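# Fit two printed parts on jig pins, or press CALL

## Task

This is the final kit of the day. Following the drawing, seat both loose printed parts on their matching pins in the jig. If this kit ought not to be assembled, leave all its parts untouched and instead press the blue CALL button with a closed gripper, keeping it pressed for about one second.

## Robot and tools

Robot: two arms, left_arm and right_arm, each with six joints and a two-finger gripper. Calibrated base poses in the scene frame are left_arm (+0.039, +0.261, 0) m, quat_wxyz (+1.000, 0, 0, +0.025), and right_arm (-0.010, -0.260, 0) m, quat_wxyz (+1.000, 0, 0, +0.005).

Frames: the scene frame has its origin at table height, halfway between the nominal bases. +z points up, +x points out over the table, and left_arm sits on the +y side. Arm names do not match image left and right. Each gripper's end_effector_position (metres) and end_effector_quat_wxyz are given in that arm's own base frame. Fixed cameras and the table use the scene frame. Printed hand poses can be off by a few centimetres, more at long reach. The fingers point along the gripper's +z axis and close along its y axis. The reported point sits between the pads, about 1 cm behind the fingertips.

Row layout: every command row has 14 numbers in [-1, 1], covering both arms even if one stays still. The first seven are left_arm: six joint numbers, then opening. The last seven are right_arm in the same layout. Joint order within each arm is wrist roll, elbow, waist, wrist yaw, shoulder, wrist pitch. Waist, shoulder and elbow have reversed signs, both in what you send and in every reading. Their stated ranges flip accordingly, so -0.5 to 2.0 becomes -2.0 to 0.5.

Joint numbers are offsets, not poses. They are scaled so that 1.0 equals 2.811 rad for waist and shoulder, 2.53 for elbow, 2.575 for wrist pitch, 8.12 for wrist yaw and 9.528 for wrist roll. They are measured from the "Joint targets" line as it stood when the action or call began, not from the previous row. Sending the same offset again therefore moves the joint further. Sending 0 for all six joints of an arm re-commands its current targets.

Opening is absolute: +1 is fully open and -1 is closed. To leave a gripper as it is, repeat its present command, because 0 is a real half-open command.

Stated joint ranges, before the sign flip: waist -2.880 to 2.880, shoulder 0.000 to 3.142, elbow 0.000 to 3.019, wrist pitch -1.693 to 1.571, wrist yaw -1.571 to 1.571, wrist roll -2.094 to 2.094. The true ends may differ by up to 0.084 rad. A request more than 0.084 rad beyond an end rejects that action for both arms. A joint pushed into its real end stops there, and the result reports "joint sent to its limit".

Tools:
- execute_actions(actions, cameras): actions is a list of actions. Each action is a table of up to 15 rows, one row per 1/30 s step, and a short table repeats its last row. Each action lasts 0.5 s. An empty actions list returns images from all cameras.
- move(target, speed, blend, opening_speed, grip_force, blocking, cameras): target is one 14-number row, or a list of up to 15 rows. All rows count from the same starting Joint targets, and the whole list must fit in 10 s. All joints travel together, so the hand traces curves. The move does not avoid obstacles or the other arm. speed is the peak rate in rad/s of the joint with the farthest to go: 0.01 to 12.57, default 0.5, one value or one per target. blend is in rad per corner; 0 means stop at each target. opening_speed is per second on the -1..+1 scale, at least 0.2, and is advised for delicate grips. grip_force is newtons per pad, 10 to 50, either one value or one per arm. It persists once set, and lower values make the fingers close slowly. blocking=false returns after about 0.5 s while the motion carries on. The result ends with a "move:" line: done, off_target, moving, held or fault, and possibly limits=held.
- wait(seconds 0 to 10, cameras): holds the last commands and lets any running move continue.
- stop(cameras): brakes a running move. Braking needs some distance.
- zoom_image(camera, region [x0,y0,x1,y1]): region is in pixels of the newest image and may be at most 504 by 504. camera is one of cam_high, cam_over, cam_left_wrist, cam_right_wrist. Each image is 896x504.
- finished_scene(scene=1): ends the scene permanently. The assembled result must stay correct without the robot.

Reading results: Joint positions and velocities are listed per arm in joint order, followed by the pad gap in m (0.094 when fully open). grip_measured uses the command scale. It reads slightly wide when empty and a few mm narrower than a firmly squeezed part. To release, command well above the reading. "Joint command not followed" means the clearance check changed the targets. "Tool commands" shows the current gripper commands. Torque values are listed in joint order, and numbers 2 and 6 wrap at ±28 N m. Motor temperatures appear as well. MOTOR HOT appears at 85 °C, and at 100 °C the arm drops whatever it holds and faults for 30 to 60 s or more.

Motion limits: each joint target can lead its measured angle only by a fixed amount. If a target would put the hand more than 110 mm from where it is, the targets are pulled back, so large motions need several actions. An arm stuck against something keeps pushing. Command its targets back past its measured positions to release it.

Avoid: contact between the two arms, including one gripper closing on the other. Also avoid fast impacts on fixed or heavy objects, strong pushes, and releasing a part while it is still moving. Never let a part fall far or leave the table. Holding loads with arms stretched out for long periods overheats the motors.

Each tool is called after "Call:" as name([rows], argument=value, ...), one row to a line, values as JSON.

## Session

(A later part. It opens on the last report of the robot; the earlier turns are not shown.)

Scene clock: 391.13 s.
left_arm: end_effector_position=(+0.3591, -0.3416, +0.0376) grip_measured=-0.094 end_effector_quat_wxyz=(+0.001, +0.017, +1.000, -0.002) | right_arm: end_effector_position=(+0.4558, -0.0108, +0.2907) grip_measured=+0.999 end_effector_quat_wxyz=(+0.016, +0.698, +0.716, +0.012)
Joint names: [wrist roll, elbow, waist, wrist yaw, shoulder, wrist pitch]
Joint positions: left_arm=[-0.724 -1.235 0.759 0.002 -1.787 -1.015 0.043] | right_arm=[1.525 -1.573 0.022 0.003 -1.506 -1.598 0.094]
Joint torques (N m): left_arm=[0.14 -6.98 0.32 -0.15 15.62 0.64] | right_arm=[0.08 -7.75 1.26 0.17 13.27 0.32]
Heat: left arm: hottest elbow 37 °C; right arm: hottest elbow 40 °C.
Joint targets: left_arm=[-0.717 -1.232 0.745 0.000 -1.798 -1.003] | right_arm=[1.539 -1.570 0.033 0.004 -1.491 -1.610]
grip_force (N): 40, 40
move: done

Call:
wait(seconds=0.1, cameras=["cam_left_wrist", "cam_over", "cam_high", "cam_right_wrist"])

Call:
zoom_image(camera="cam_left_wrist", region=[200, 240, 620, 480])

Call:
zoom_image(camera="cam_high", region=[390, 210, 500, 320])

Call:
zoom_image(camera="cam_right_wrist", region=[430, 310, 590, 470])

Scene clock: 391.77 s.
left_arm: end_effector_position=(+0.3591, -0.3416, +0.0376) grip_measured=-0.094 end_effector_quat_wxyz=(+0.001, +0.017, +1.000, -0.002) | right_arm: end_effector_position=(+0.4558, -0.0108, +0.2907) grip_measured=+0.999 end_effector_quat_wxyz=(+0.016, +0.698, +0.716, +0.012)
Joint names: [wrist roll, elbow, waist, wrist yaw, shoulder, wrist pitch]
Joint positions: left_arm=[-0.724 -1.235 0.759 0.002 -1.787 -1.015 0.043] | right_arm=[1.525 -1.573 0.022 0.003 -1.506 -1.598 0.094]
Joint torques (N m): left_arm=[0.15 -6.97 0.38 -0.16 14.86 0.47] | right_arm=[0.09 -7.76 1.14 0.16 13.27 0.29]
Heat: left arm: hottest elbow 37 °C; right arm: hottest elbow 40 °C.
Joint targets: left_arm=[-0.717 -1.232 0.745 0.000 -1.798 -1.004] | right_arm=[1.539 -1.570 0.033 0.004 -1.491 -1.610]
Tool commands: left_gripper/opening=-0.3 right_gripper/opening=+1.0
grip_force (N): 40, 40
wait: 0.10 s; at rest from the start

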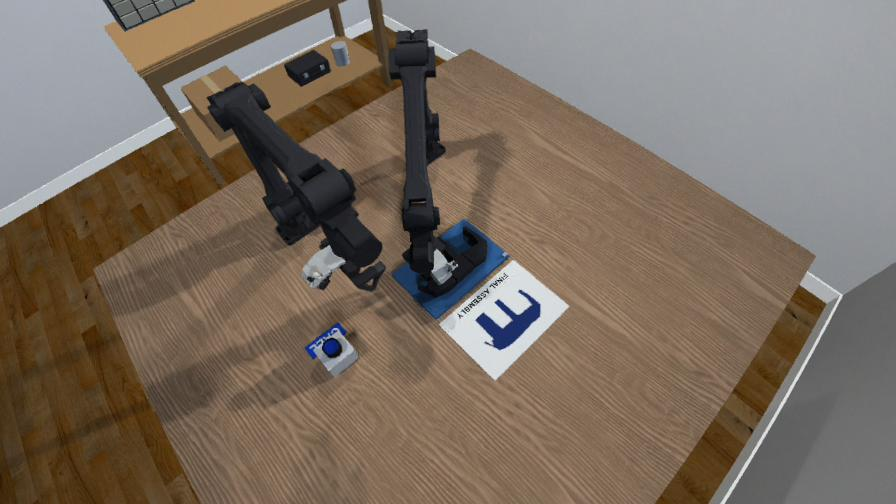

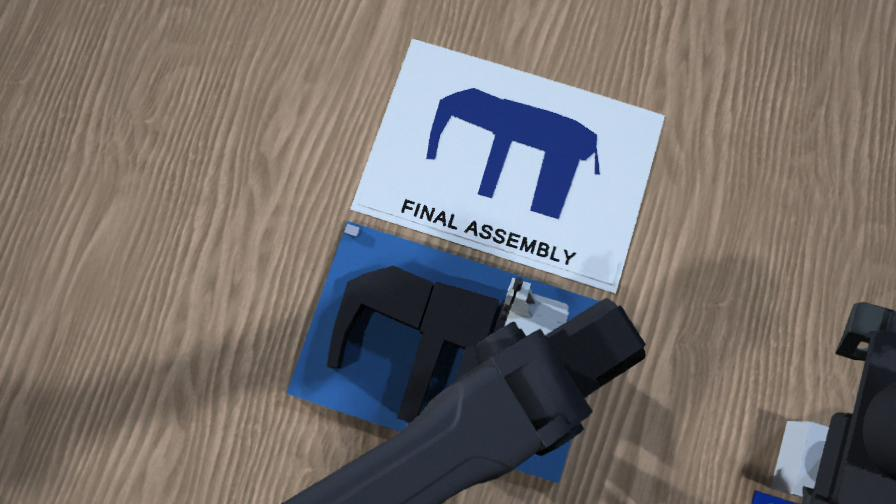

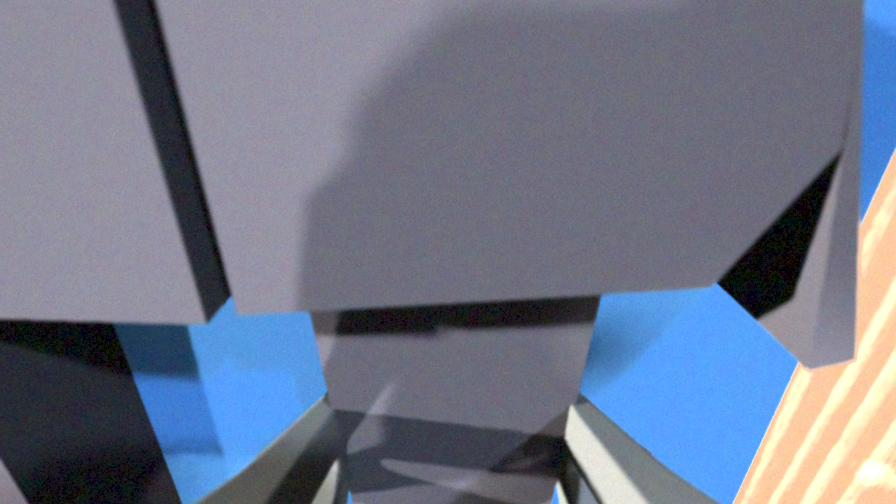

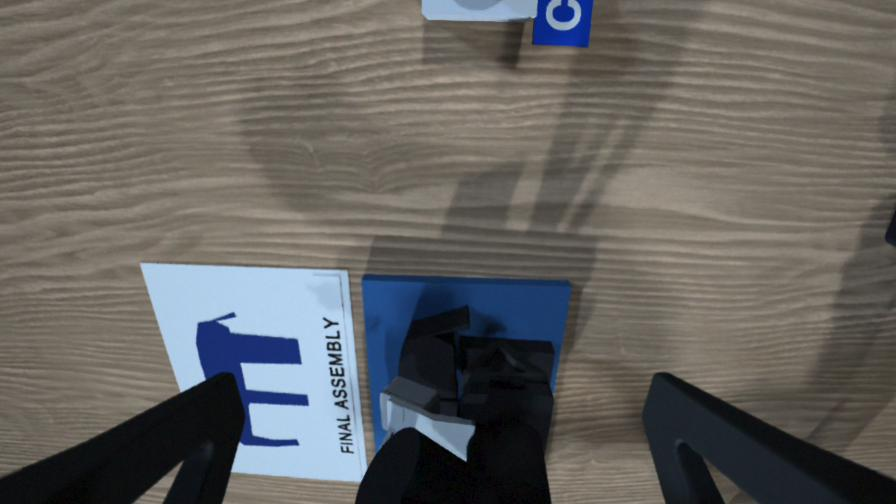

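Scaled by 1.200 from the camera's 896x504 image, which has a finer 1280x720 frame.

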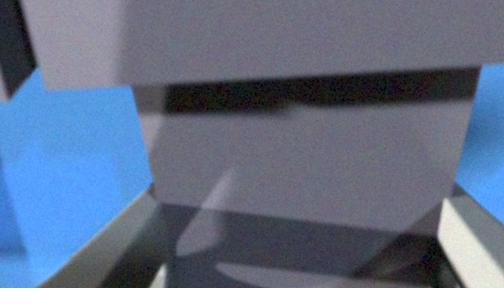

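Scaled by 4.582 from the camera's 896x504 image, which has a finer 1280x720 frame.

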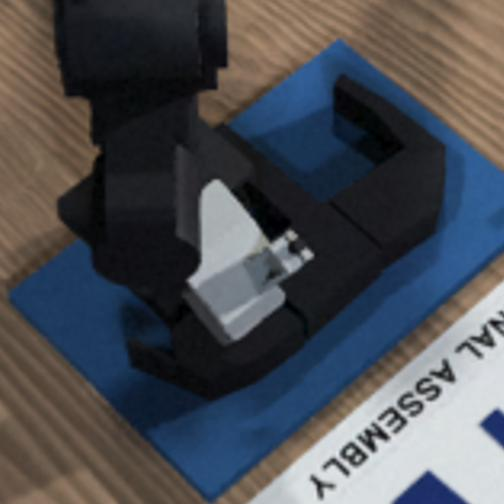

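Scaled by 3.150 from the camera's 896x504 image, which has a finer 1280x720 frame.

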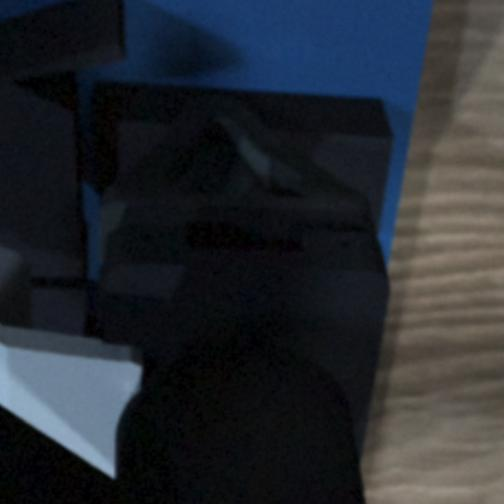

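Call:
move([
  [0,0,0,0,0.0018,0,-0.3, 0,0,0,0,0,0,1],
  [0,0,0,0,0.0018,0,0.35, 0,0,0,0,0,0,1],
], speed=0.05, opening_speed=0.4, cameras=["cam_left_wrist"])

Scene clock: 395.60 s.
left_arm: end_effector_position=(+0.3594, -0.3418, +0.0376) grip_measured=+0.348 end_effector_quat_wxyz=(+0.002, +0.017, +1.000, -0.003) | right_arm: end_effector_position=(+0.4558, -0.0108, +0.2907) grip_measured=+0.999 end_effector_quat_wxyz=(+0.016, +0.698, +0.716, +0.012)
Joint names: [wrist roll, elbow, waist, wrist yaw, shoulder, wrist pitch]
Joint positions: left_arm=[-0.724 -1.235 0.759 0.002 -1.787 -1.013 0.063] | right_arm=[1.525 -1.573 0.022 0.003 -1.506 -1.598 0.094]
Joint torques (N m): left_arm=[0.16 -7.12 0.85 -0.15 15.74 0.39] | right_arm=[0.09 -7.79 1.14 0.17 12.75 0.25]
Heat: left arm: hottest elbow 37 °C; right arm: hottest elbow 40 °C.
Joint targets: left_arm=[-0.717 -1.232 0.745 0.000 -1.793 -1.004] | right_arm=[1.539 -1.570 0.033 0.004 -1.491 -1.610]
grip_force (N): 40, 40
move: done
Images, in order (width x height): cam_left_wrist 896x504.

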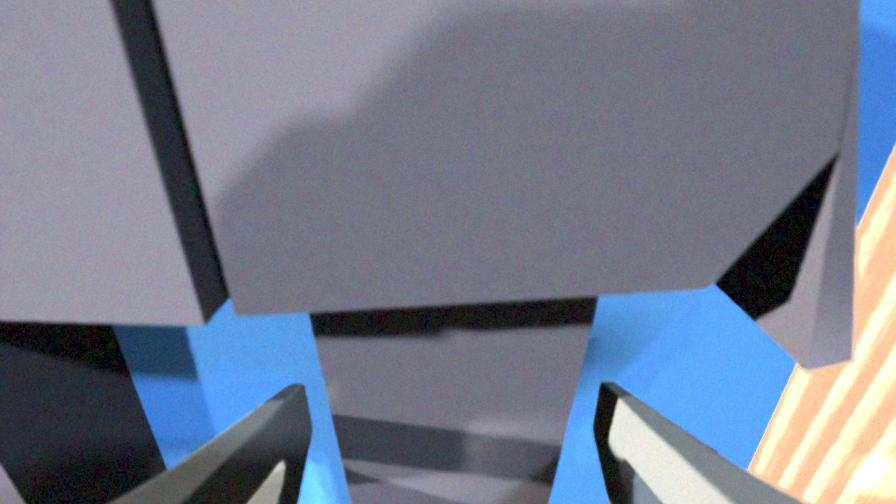

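Call:
move([
  [0,-0.0292,0,0,0.0139,-0.0169,0.35, 0,0,0,0,0,0,1],
  [0,-0.0960,0,0,0.0527,-0.1270,0.35, 0,0,0,0,0,0,1],
  [0.0753,-0.0960,-0.3362,0,0.0527,-0.1270,0.35, 0,0,0,0,0,0,1],
], speed=[0.1, 0.4, 0.8], cameras=["all"])

Call:
zoom_image(camera="cam_over", region=[270, 200, 630, 500])

Call:
zoom_image(camera="cam_right_wrist", region=[350, 260, 590, 500])

Call:
zoom_image(camera="cam_high", region=[390, 210, 500, 320])

Scene clock: 402.10 s.
left_arm: end_effector_position=(+0.4863, +0.0997, +0.1608) grip_measured=+0.348 end_effector_quat_wxyz=(+0.002, -0.106, +0.994, +0.000) | right_arm: end_effector_position=(+0.4558, -0.0108, +0.2907) grip_measured=+0.999 end_effector_quat_wxyz=(+0.016, +0.698, +0.716, +0.012)
Joint names: [wrist roll, elbow, waist, wrist yaw, shoulder, wrist pitch]
Joint positions: left_arm=[-0.009 -1.42 -0.204 0.001 -1.665 -1.323 0.063] | right_arm=[1.525 -1.573 0.022 0.003 -1.506 -1.598 0.094]
Joint torques (N m): left_arm=[0.17 -13.14 1.79 -0.09 17.67 -0.25] | right_arm=[0.09 -7.8 1.26 0.18 13.22 0.31]
Heat: left arm: hottest elbow 37 °C; right arm: hottest elbow 40 °C.
Joint targets: left_arm=[0.001 -1.475 -0.200 0.000 -1.645 -1.330] | right_arm=[1.539 -1.570 0.033 0.004 -1.491 -1.610]
grip_force (N): 40, 40
move: off_target (left_arm); left_arm: the elbow is farthest, 0.055 rad from its target

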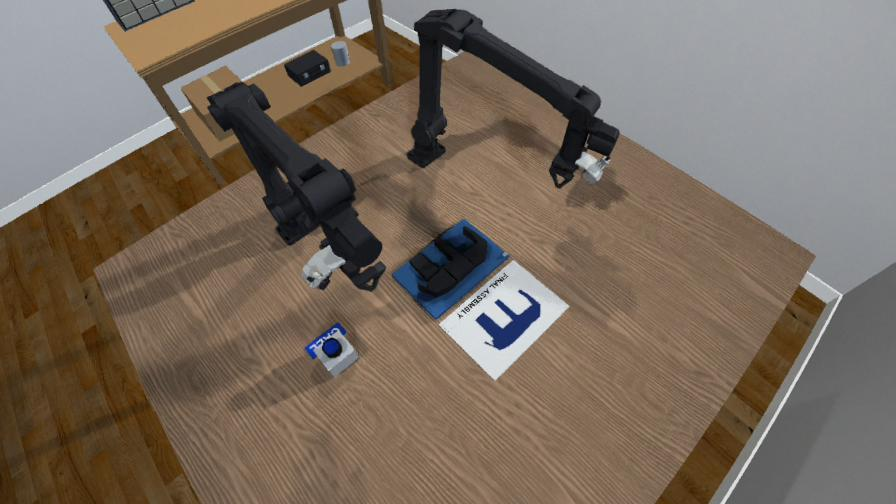

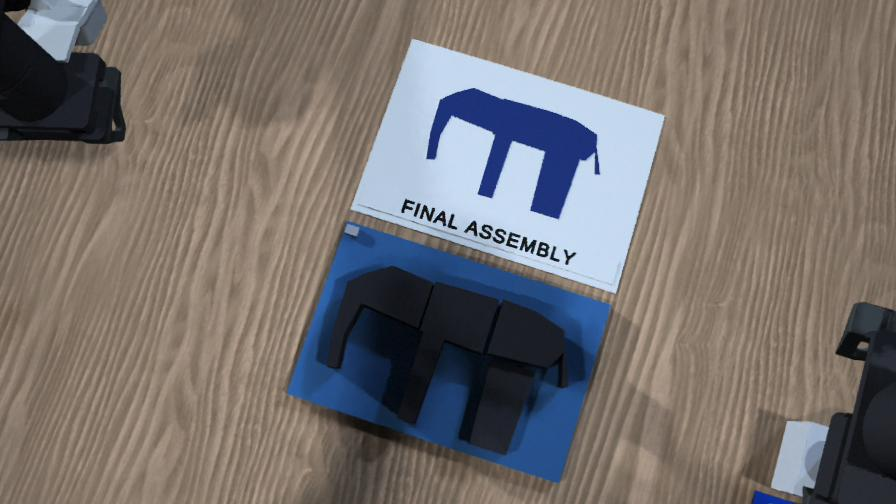

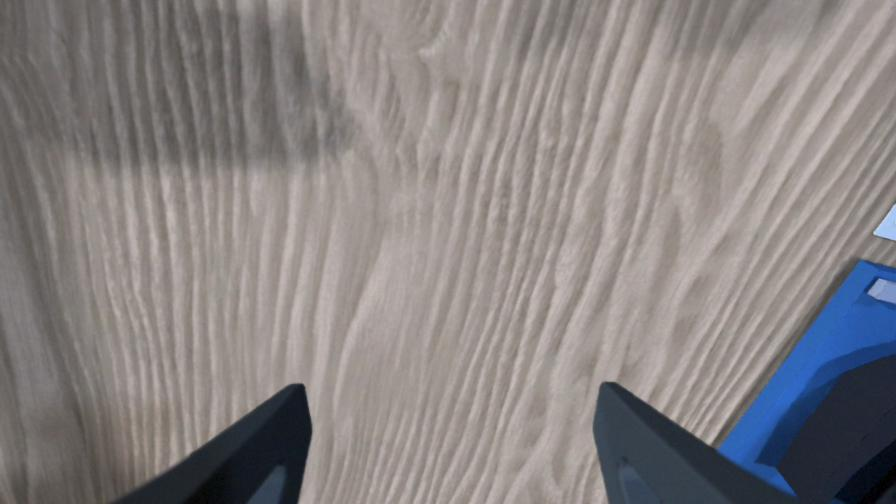

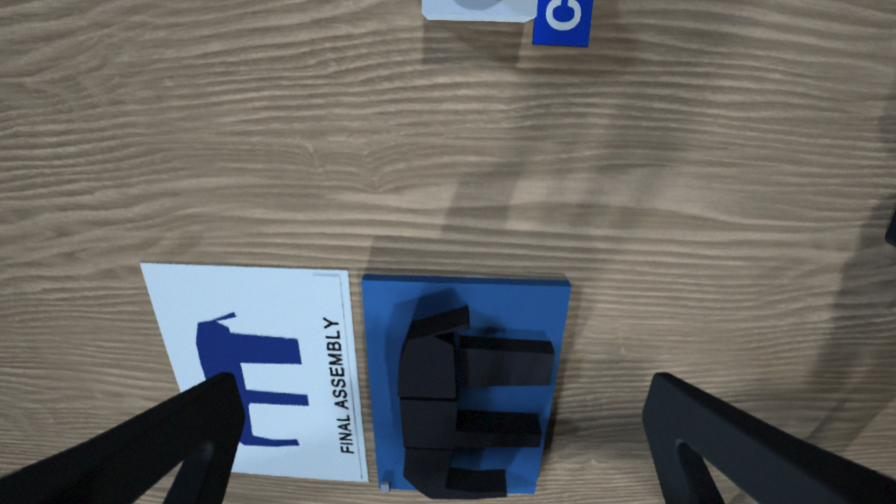

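Scaled by 1.400 from the camera's 896x504 image, which has a finer 1280x720 frame.

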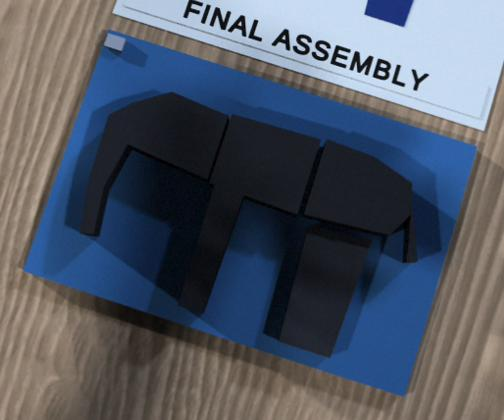

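Scaled by 2.100 from the camera's 896x504 image, which has a finer 1280x720 frame.

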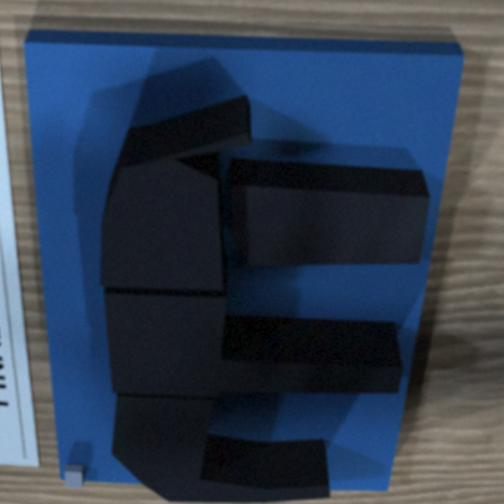

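Scaled by 4.582 from the camera's 896x504 image, which has a finer 1280x720 frame.

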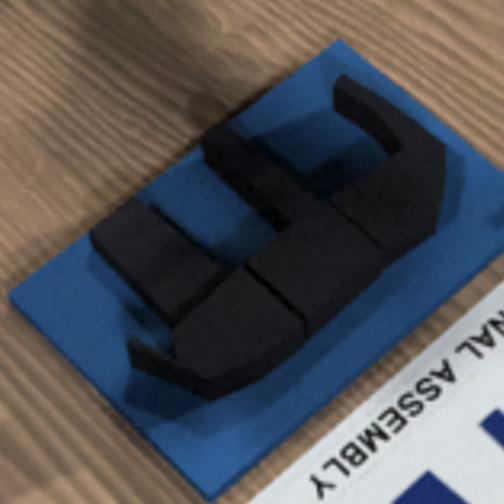

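Call:
zoom_image(camera="cam_right_wrist", region=[440, 300, 570, 400])

Call:
zoom_image(camera="cam_over", region=[450, 290, 580, 470])

Call:
zoom_image(camera="cam_high", region=[400, 230, 460, 310])

Scaled by 3.877 from the camera's 896x504 image, which has a finer 1280x720 frame.

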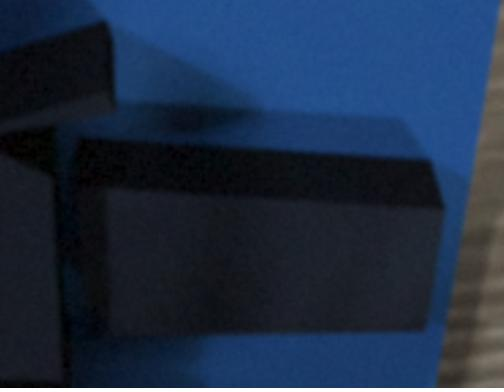

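Scaled by 2.800 from the camera's 896x504 image, which has a finer 1280x720 frame.

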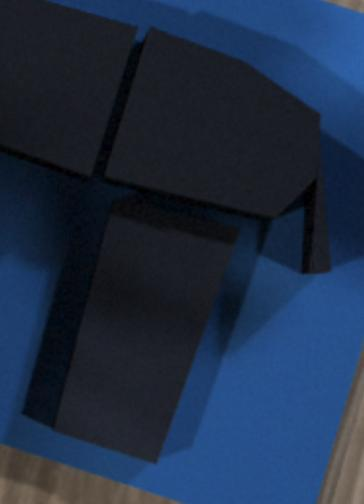

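Scaled by 6.300 from the camera's 896x504 image, which has a finer 1280x720 frame.

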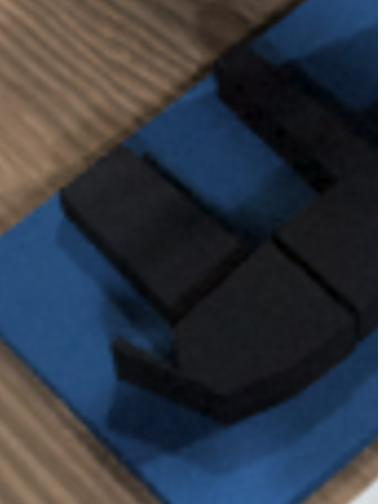

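Call:
zoom_image(camera="cam_over", region=[450, 400, 520, 460])

Call:
zoom_image(camera="cam_over", region=[370, 370, 440, 430])

Call:
zoom_image(camera="cam_over", region=[480, 345, 580, 425])

Scaled by 7.200 from the camera's 896x504 image, which has a finer 1280x720 frame.

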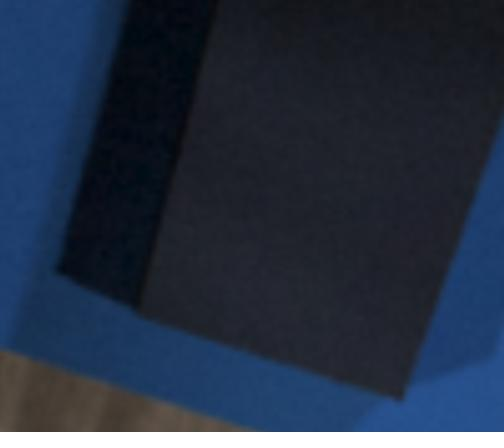

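Scaled by 7.200 from the camera's 896x504 image, which has a finer 1280x720 frame.

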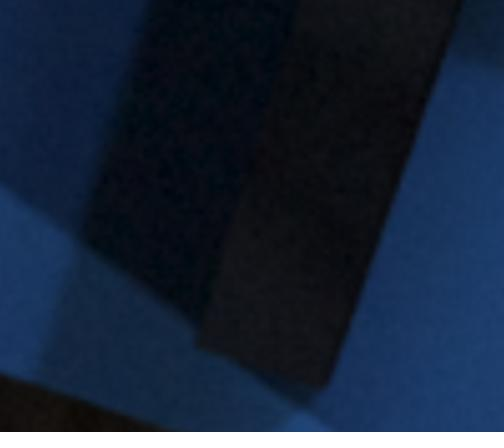

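Scaled by 5.040 from the camera's 896x504 image, which has a finer 1280x720 frame.

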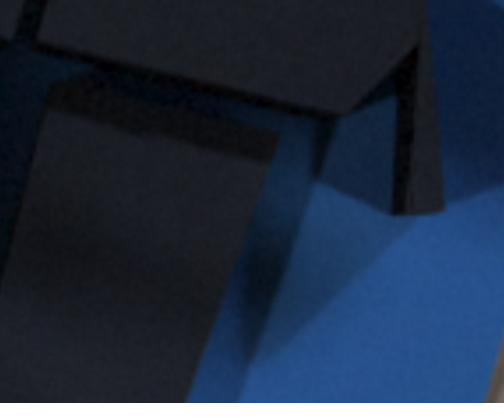

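Call:
zoom_image(camera="cam_high", region=[436, 258, 476, 298])

Call:
zoom_image(camera="cam_high", region=[415, 270, 465, 310])

Call:
zoom_image(camera="cam_high", region=[400, 245, 440, 285])

Call:
zoom_image(camera="cam_high", region=[455, 225, 505, 275])

Scaled by 12.600 from the camera's 896x504 image, which has a finer 1280x720 frame.

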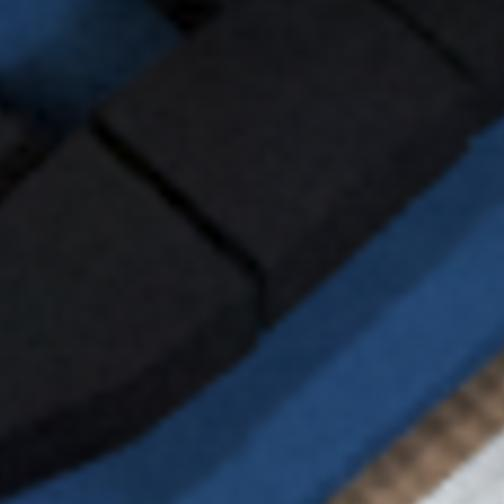

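Scaled by 10.080 from the camera's 896x504 image, which has a finer 1280x720 frame.

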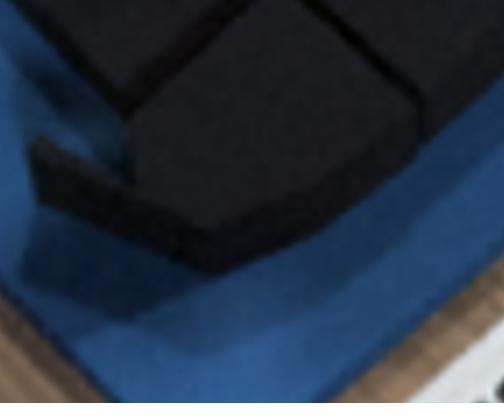

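Scaled by 12.600 from the camera's 896x504 image, which has a finer 1280x720 frame.

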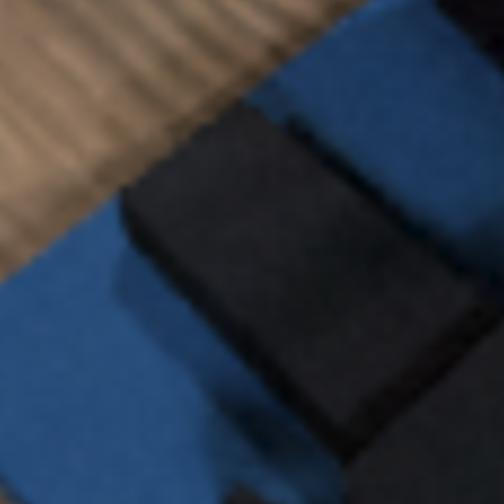

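Scaled by 10.080 from the camera's 896x504 image, which has a finer 1280x720 frame.

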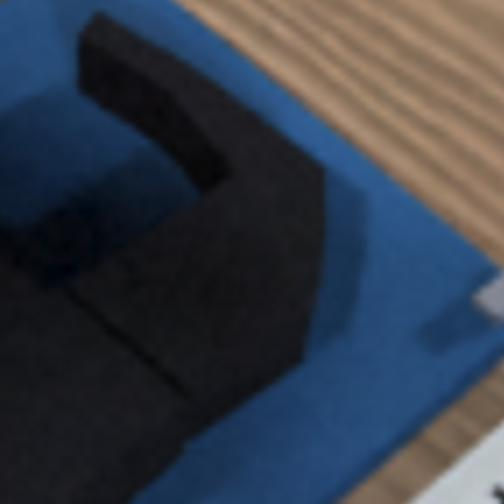

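Call:
finished_scene()

The scene is finished: the task was done.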